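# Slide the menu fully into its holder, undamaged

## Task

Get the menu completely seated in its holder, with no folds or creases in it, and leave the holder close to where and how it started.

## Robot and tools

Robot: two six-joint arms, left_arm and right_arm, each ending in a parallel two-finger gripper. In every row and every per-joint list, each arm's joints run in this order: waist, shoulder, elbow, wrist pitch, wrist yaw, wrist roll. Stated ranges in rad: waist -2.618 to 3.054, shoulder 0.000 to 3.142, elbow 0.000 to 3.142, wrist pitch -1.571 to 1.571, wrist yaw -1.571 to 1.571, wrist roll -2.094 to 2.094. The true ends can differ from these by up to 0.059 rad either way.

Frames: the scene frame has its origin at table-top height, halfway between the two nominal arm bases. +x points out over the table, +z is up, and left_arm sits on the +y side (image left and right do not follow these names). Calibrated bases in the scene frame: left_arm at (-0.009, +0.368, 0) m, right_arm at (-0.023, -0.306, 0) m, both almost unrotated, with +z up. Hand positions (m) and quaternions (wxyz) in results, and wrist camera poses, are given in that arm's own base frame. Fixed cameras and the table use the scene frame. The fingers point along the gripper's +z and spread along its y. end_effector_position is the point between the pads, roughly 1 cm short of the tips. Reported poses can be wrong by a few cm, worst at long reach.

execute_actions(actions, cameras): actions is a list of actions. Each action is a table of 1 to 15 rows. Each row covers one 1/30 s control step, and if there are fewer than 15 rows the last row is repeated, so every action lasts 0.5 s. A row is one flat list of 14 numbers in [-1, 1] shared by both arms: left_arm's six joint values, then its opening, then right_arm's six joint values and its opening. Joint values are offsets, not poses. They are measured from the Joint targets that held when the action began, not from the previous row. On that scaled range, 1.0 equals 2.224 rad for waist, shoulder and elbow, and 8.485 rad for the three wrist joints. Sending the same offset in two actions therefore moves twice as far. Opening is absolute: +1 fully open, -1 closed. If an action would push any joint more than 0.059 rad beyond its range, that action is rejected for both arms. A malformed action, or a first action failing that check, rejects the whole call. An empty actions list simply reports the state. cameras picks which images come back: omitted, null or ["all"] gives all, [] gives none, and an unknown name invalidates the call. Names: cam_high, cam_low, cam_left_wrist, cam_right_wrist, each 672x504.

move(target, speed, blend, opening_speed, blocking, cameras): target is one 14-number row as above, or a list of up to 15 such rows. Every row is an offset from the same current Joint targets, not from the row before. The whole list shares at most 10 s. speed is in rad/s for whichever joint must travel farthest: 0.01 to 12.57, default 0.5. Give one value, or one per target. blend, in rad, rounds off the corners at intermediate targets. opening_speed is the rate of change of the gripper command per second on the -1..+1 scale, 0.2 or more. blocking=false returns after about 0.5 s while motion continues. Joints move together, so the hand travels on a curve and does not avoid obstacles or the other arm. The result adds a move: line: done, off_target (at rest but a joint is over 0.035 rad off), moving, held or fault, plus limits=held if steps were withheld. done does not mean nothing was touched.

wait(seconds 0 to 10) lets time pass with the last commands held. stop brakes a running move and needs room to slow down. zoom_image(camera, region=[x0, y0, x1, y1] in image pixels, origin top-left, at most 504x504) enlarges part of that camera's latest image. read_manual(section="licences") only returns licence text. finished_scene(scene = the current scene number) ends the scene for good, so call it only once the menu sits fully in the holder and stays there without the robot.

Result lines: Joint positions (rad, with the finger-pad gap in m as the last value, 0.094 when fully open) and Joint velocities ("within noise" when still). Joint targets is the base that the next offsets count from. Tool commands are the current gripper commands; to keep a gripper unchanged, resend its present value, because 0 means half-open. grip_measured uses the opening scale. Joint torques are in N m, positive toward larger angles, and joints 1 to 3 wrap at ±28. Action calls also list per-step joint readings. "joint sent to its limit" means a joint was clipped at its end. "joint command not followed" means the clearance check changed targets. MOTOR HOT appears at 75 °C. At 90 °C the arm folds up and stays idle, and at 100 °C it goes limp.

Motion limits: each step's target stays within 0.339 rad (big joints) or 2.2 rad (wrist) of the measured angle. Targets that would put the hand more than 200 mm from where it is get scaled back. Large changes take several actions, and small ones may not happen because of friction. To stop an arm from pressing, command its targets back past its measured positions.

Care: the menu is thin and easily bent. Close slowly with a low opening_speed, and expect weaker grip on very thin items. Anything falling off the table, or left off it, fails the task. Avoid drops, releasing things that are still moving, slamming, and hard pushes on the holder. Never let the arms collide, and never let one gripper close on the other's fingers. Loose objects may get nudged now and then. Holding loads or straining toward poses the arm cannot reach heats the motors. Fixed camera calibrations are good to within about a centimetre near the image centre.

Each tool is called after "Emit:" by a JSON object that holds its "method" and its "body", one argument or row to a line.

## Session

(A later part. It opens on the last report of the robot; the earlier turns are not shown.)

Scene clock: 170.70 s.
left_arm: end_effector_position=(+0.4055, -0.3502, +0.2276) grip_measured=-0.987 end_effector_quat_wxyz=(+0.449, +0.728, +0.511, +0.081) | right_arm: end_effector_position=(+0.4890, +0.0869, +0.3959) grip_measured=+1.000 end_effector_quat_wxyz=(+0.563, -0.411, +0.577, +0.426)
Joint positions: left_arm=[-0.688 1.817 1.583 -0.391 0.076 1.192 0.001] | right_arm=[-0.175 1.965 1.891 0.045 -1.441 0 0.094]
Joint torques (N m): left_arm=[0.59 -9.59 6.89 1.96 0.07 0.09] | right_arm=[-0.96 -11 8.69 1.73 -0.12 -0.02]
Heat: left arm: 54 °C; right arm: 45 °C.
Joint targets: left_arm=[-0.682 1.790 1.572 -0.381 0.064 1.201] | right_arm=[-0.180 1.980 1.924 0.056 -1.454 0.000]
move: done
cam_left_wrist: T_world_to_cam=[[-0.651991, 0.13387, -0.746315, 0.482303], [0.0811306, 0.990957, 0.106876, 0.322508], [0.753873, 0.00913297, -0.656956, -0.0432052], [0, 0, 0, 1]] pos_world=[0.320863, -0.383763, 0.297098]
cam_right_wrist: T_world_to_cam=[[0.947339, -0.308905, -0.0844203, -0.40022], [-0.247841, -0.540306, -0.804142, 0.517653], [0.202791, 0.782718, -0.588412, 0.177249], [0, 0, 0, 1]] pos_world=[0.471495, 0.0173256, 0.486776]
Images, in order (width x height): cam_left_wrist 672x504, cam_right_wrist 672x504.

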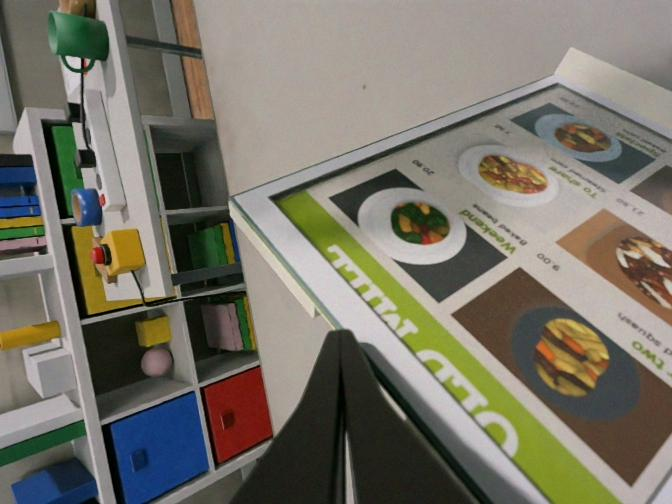

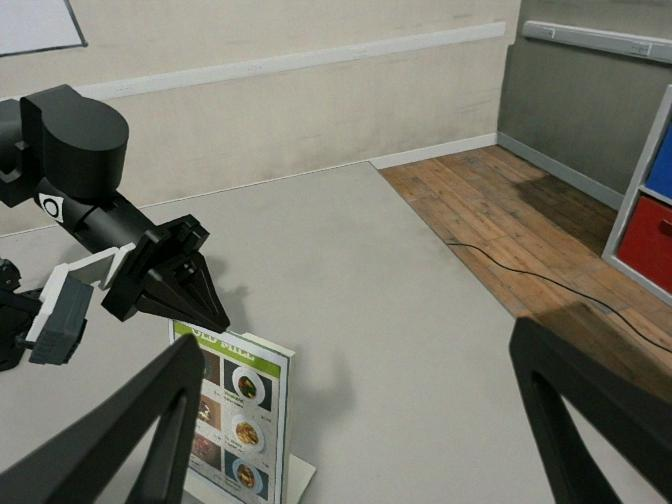

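Emit:
{"method": "move", "body": {
  "target": [
    [0.001,0,-0.008,0,0,0,-1,0,0,0,0,0,0,1]
  ],
  "speed": 0.06,
  "cameras": ["cam_right_wrist"]
}}

Emit:
{"method": "zoom_image", "body": {
  "camera": "cam_right_wrist",
  "region": [150, 280, 310, 400]
}}

Emit:
{"method": "move", "body": {
  "target": [0,0.01,0.2,0,0,0,-1,0,0,0,0,0,0,1],
  "speed": 0.3,
  "cameras": ["cam_right_wrist","cam_left_wrist","cam_high"]
}}

Emit:
{"method": "zoom_image", "body": {
  "camera": "cam_right_wrist",
  "region": [150, 280, 310, 400]
}}

Emit:
{"method": "zoom_image", "body": {
  "camera": "cam_high",
  "region": [290, 150, 400, 290]
}}

Scene clock: 175.03 s.
left_arm: end_effector_position=(+0.4065, -0.3505, +0.2269) grip_measured=-0.987 end_effector_quat_wxyz=(+0.453, +0.727, +0.510, +0.083) | right_arm: end_effector_position=(+0.4890, +0.0869, +0.3959) grip_measured=+1.000 end_effector_quat_wxyz=(+0.563, -0.411, +0.577, +0.426)
Joint positions: left_arm=[-0.688 1.816 1.571 -0.371 0.074 1.192 0.001] | right_arm=[-0.175 1.965 1.891 0.045 -1.441 0 0.094]
Joint torques (N m): left_arm=[0.83 -9.46 6.49 1.79 0.1 0.09] | right_arm=[-0.98 -10.99 8.68 1.73 -0.12 -0.03]
Heat: left arm: 53 °C; right arm: 45 °C.
Joint targets: left_arm=[-0.680 1.790 1.555 -0.381 0.064 1.201] | right_arm=[-0.180 1.980 1.924 0.056 -1.454 0.000]
move: done
cam_right_wrist: T_world_to_cam=[[0.947339, -0.308905, -0.0844203, -0.40022], [-0.247841, -0.540306, -0.804142, 0.517653], [0.202791, 0.782718, -0.588412, 0.177249], [0, 0, 0, 1]] pos_world=[0.471495, 0.0173256, 0.486776]

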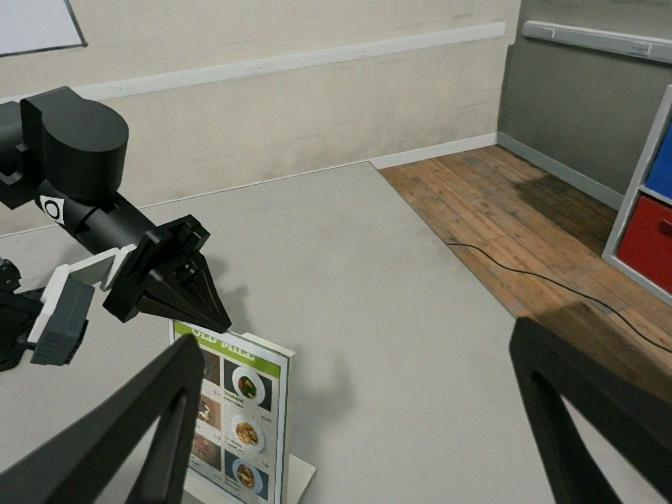

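Scaled by 3.150 from the camera's image (finer frame: 960x720).

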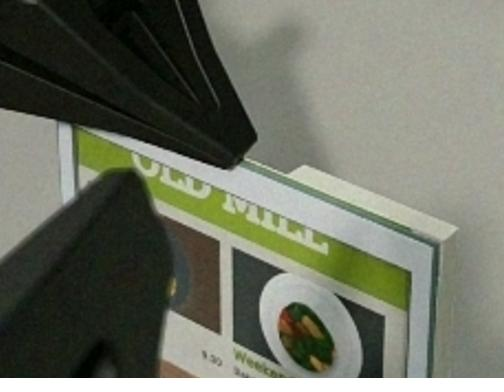

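Scene clock: 176.90 s.
left_arm: end_effector_position=(+0.4215, -0.3628, +0.4157) grip_measured=-0.987 end_effector_quat_wxyz=(+0.614, +0.642, +0.441, +0.128) | right_arm: end_effector_position=(+0.4890, +0.0869, +0.3959) grip_measured=+1.000 end_effector_quat_wxyz=(+0.563, -0.411, +0.577, +0.426)
Joint positions: left_arm=[-0.688 1.816 1.977 -0.376 0.074 1.192 0.001] | right_arm=[-0.175 1.965 1.891 0.045 -1.441 0 0.094]
Joint torques (N m): left_arm=[0.81 -7.56 9.62 2.06 0.04 0.07] | right_arm=[-0.95 -11 8.7 1.73 -0.12 -0.03]
Heat: left arm: 53 °C; right arm: 45 °C.
Joint targets: left_arm=[-0.680 1.812 1.999 -0.381 0.064 1.201] | right_arm=[-0.180 1.980 1.924 0.056 -1.454 0.000]
move: done
cam_left_wrist: T_world_to_cam=[[-0.38446, -0.0861004, -0.919118, 0.514047], [0.08224, 0.988488, -0.126999, 0.409414], [0.919471, -0.124414, -0.372953, -0.167863], [0, 0, 0, 1]] pos_world=[0.318305, -0.381325, 0.46186]
cam_right_wrist: T_world_to_cam=[[0.947339, -0.308905, -0.0844203, -0.40022], [-0.247841, -0.540306, -0.804142, 0.517653], [0.202791, 0.782718, -0.588412, 0.177249], [0, 0, 0, 1]] pos_world=[0.471495, 0.0173256, 0.486776]
Images, in order (width x height): cam_high 672x504, cam_left_wrist 672x504, cam_right_wrist 672x504.

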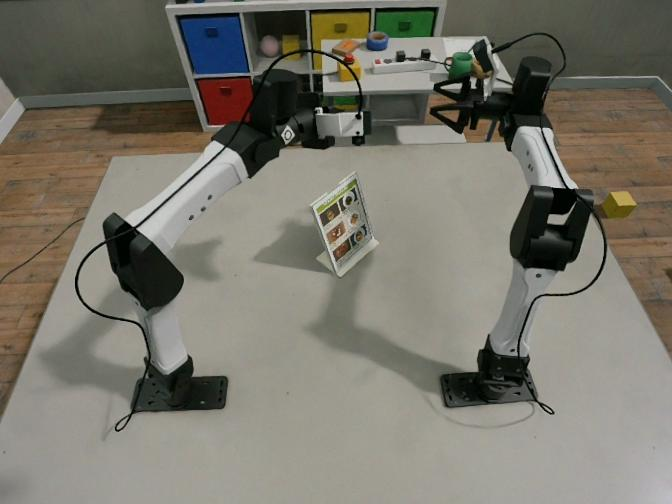

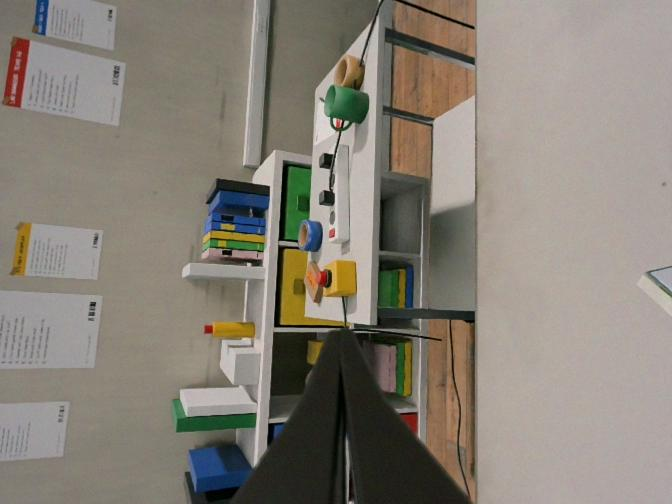

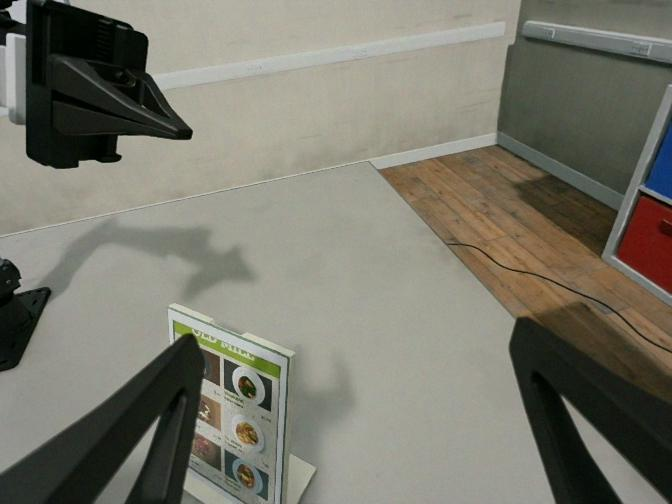

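Scaled by 3.150 from the camera's image (finer frame: 960x720).

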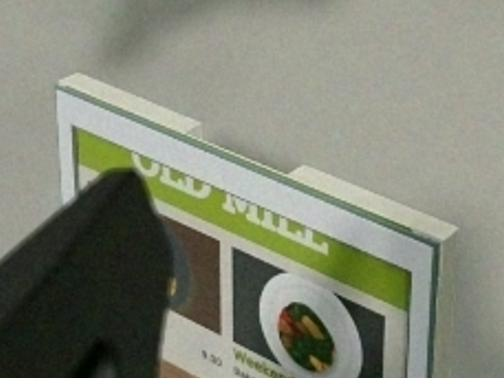

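Scaled by 3.600 from the camera's image (finer frame: 960x720).

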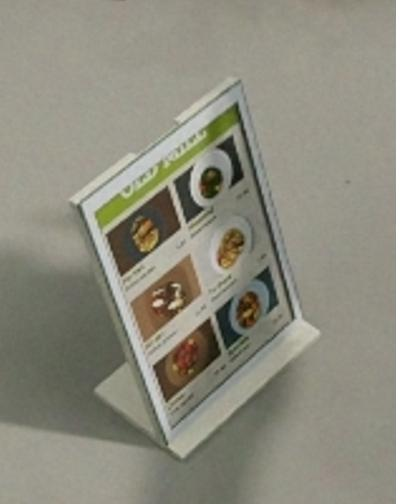

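Emit:
{"method": "move", "body": {
  "target": [
    [-0.012,0.073,-0.06,-0.005,0,0,-1,0,0,0,0,0,0,1],
    [-0.012,0.073,-0.109,-0.005,0,0,-1,0,0,0,0,0,0,1]
  ],
  "speed": [0.4,0.1],
  "cameras": ["cam_right_wrist","cam_left_wrist"]
}}

Emit:
{"method": "move", "body": {
  "target": [0,0.01,0.2,0,0,0,-1,0,0,0,0,0,0,1],
  "speed": 0.3,
  "cameras": ["cam_right_wrist","cam_high"]
}}

Emit:
{"method": "zoom_image", "body": {
  "camera": "cam_right_wrist",
  "region": [150, 280, 310, 400]
}}

Scene clock: 182.73 s.
left_arm: end_effector_position=(+0.4370, -0.3836, +0.2275) grip_measured=-0.987 end_effector_quat_wxyz=(+0.463, +0.725, +0.503, +0.085) | right_arm: end_effector_position=(+0.4890, +0.0869, +0.3959) grip_measured=+1.000 end_effector_quat_wxyz=(+0.563, -0.411, +0.577, +0.426)
Joint positions: left_arm=[-0.7 1.983 1.779 -0.39 0.068 1.192 0.001] | right_arm=[-0.175 1.965 1.891 0.045 -1.441 0 0.094]
Joint torques (N m): left_arm=[-0.64 -9.31 5.83 1.56 0.18 0.08] | right_arm=[-0.98 -10.99 8.7 1.73 -0.12 -0.03]
Heat: left arm: 54 °C; right arm: 45 °C.
Joint targets: left_arm=[-0.707 1.975 1.757 -0.424 0.063 1.201] | right_arm=[-0.180 1.980 1.924 0.056 -1.454 0.000]
move: done
cam_left_wrist: T_world_to_cam=[[-0.630261, 0.125211, -0.76622, 0.498946], [0.0839005, 0.992114, 0.0931118, 0.355383], [0.771836, -0.00560148, -0.635796, -0.0849971], [0, 0, 0, 1]] pos_world=[0.350253, -0.41553, 0.295171]
cam_right_wrist: T_world_to_cam=[[0.947339, -0.308905, -0.0844203, -0.40022], [-0.247841, -0.540306, -0.804142, 0.517653], [0.202791, 0.782718, -0.588412, 0.177249], [0, 0, 0, 1]] pos_world=[0.471495, 0.0173256, 0.486776]
Images, in order (width x height): cam_left_wrist 672x504, cam_right_wrist 672x504.

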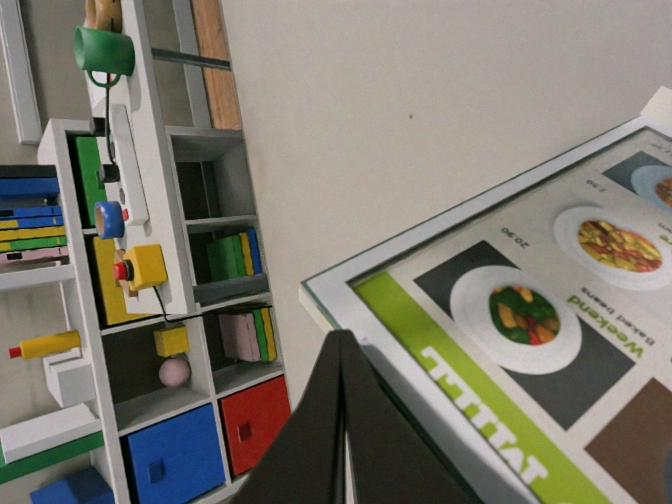

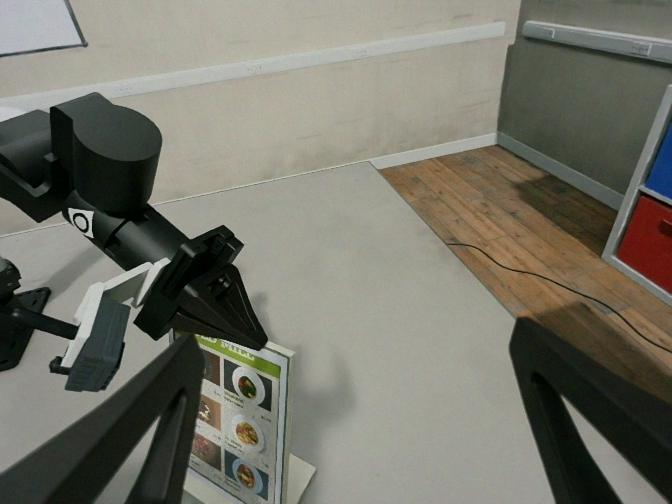

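Scene clock: 184.60 s.
left_arm: end_effector_position=(+0.4467, -0.3917, +0.4092) grip_measured=-0.987 end_effector_quat_wxyz=(+0.614, +0.644, +0.438, +0.127) | right_arm: end_effector_position=(+0.4890, +0.0869, +0.3959) grip_measured=+1.000 end_effector_quat_wxyz=(+0.563, -0.411, +0.577, +0.426)
Joint positions: left_arm=[-0.7 1.983 2.179 -0.414 0.068 1.192 0.001] | right_arm=[-0.175 1.965 1.891 0.045 -1.441 0 0.094]
Joint torques (N m): left_arm=[-0.62 -7.28 9.44 2.01 0.11 0.07] | right_arm=[-0.96 -11 8.69 1.73 -0.12 -0.03]
Heat: left arm: 53 °C; right arm: 45 °C.
Joint targets: left_arm=[-0.707 1.997 2.202 -0.424 0.064 1.201] | right_arm=[-0.180 1.980 1.924 0.056 -1.454 0.000]
move: done
cam_right_wrist: T_world_to_cam=[[0.947339, -0.308905, -0.0844203, -0.40022], [-0.247841, -0.540306, -0.804142, 0.517653], [0.202791, 0.782718, -0.588412, 0.177249], [0, 0, 0, 1]] pos_world=[0.471495, 0.0173256, 0.486776]
Images, in order (width x height): cam_high 672x504, cam_right_wrist 672x504.

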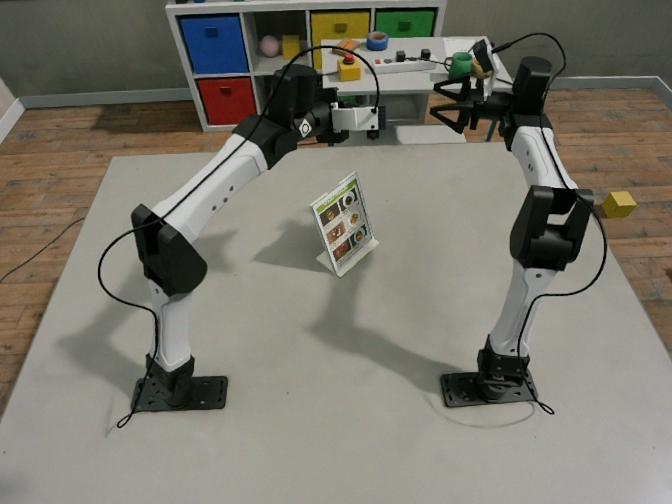

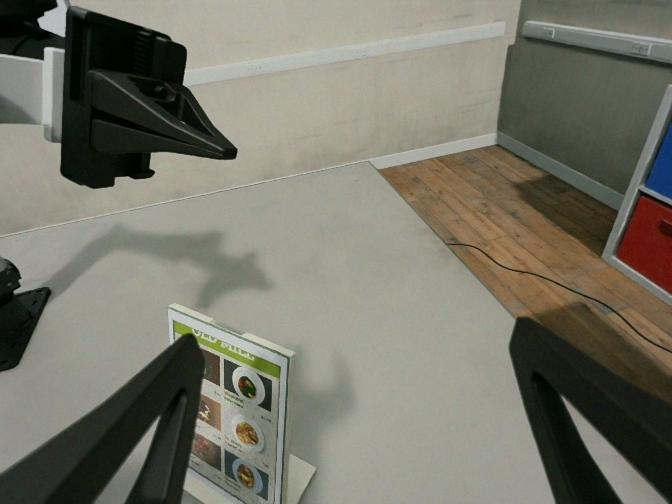

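Scaled by 3.150 from the camera's image (finer frame: 960x720).

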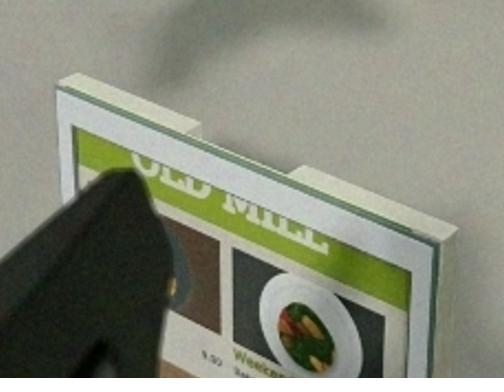

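No green left above.

Emit:
{"method": "finished_scene", "body": {
  "scene": 2
}}

The scene is finished: the task was done.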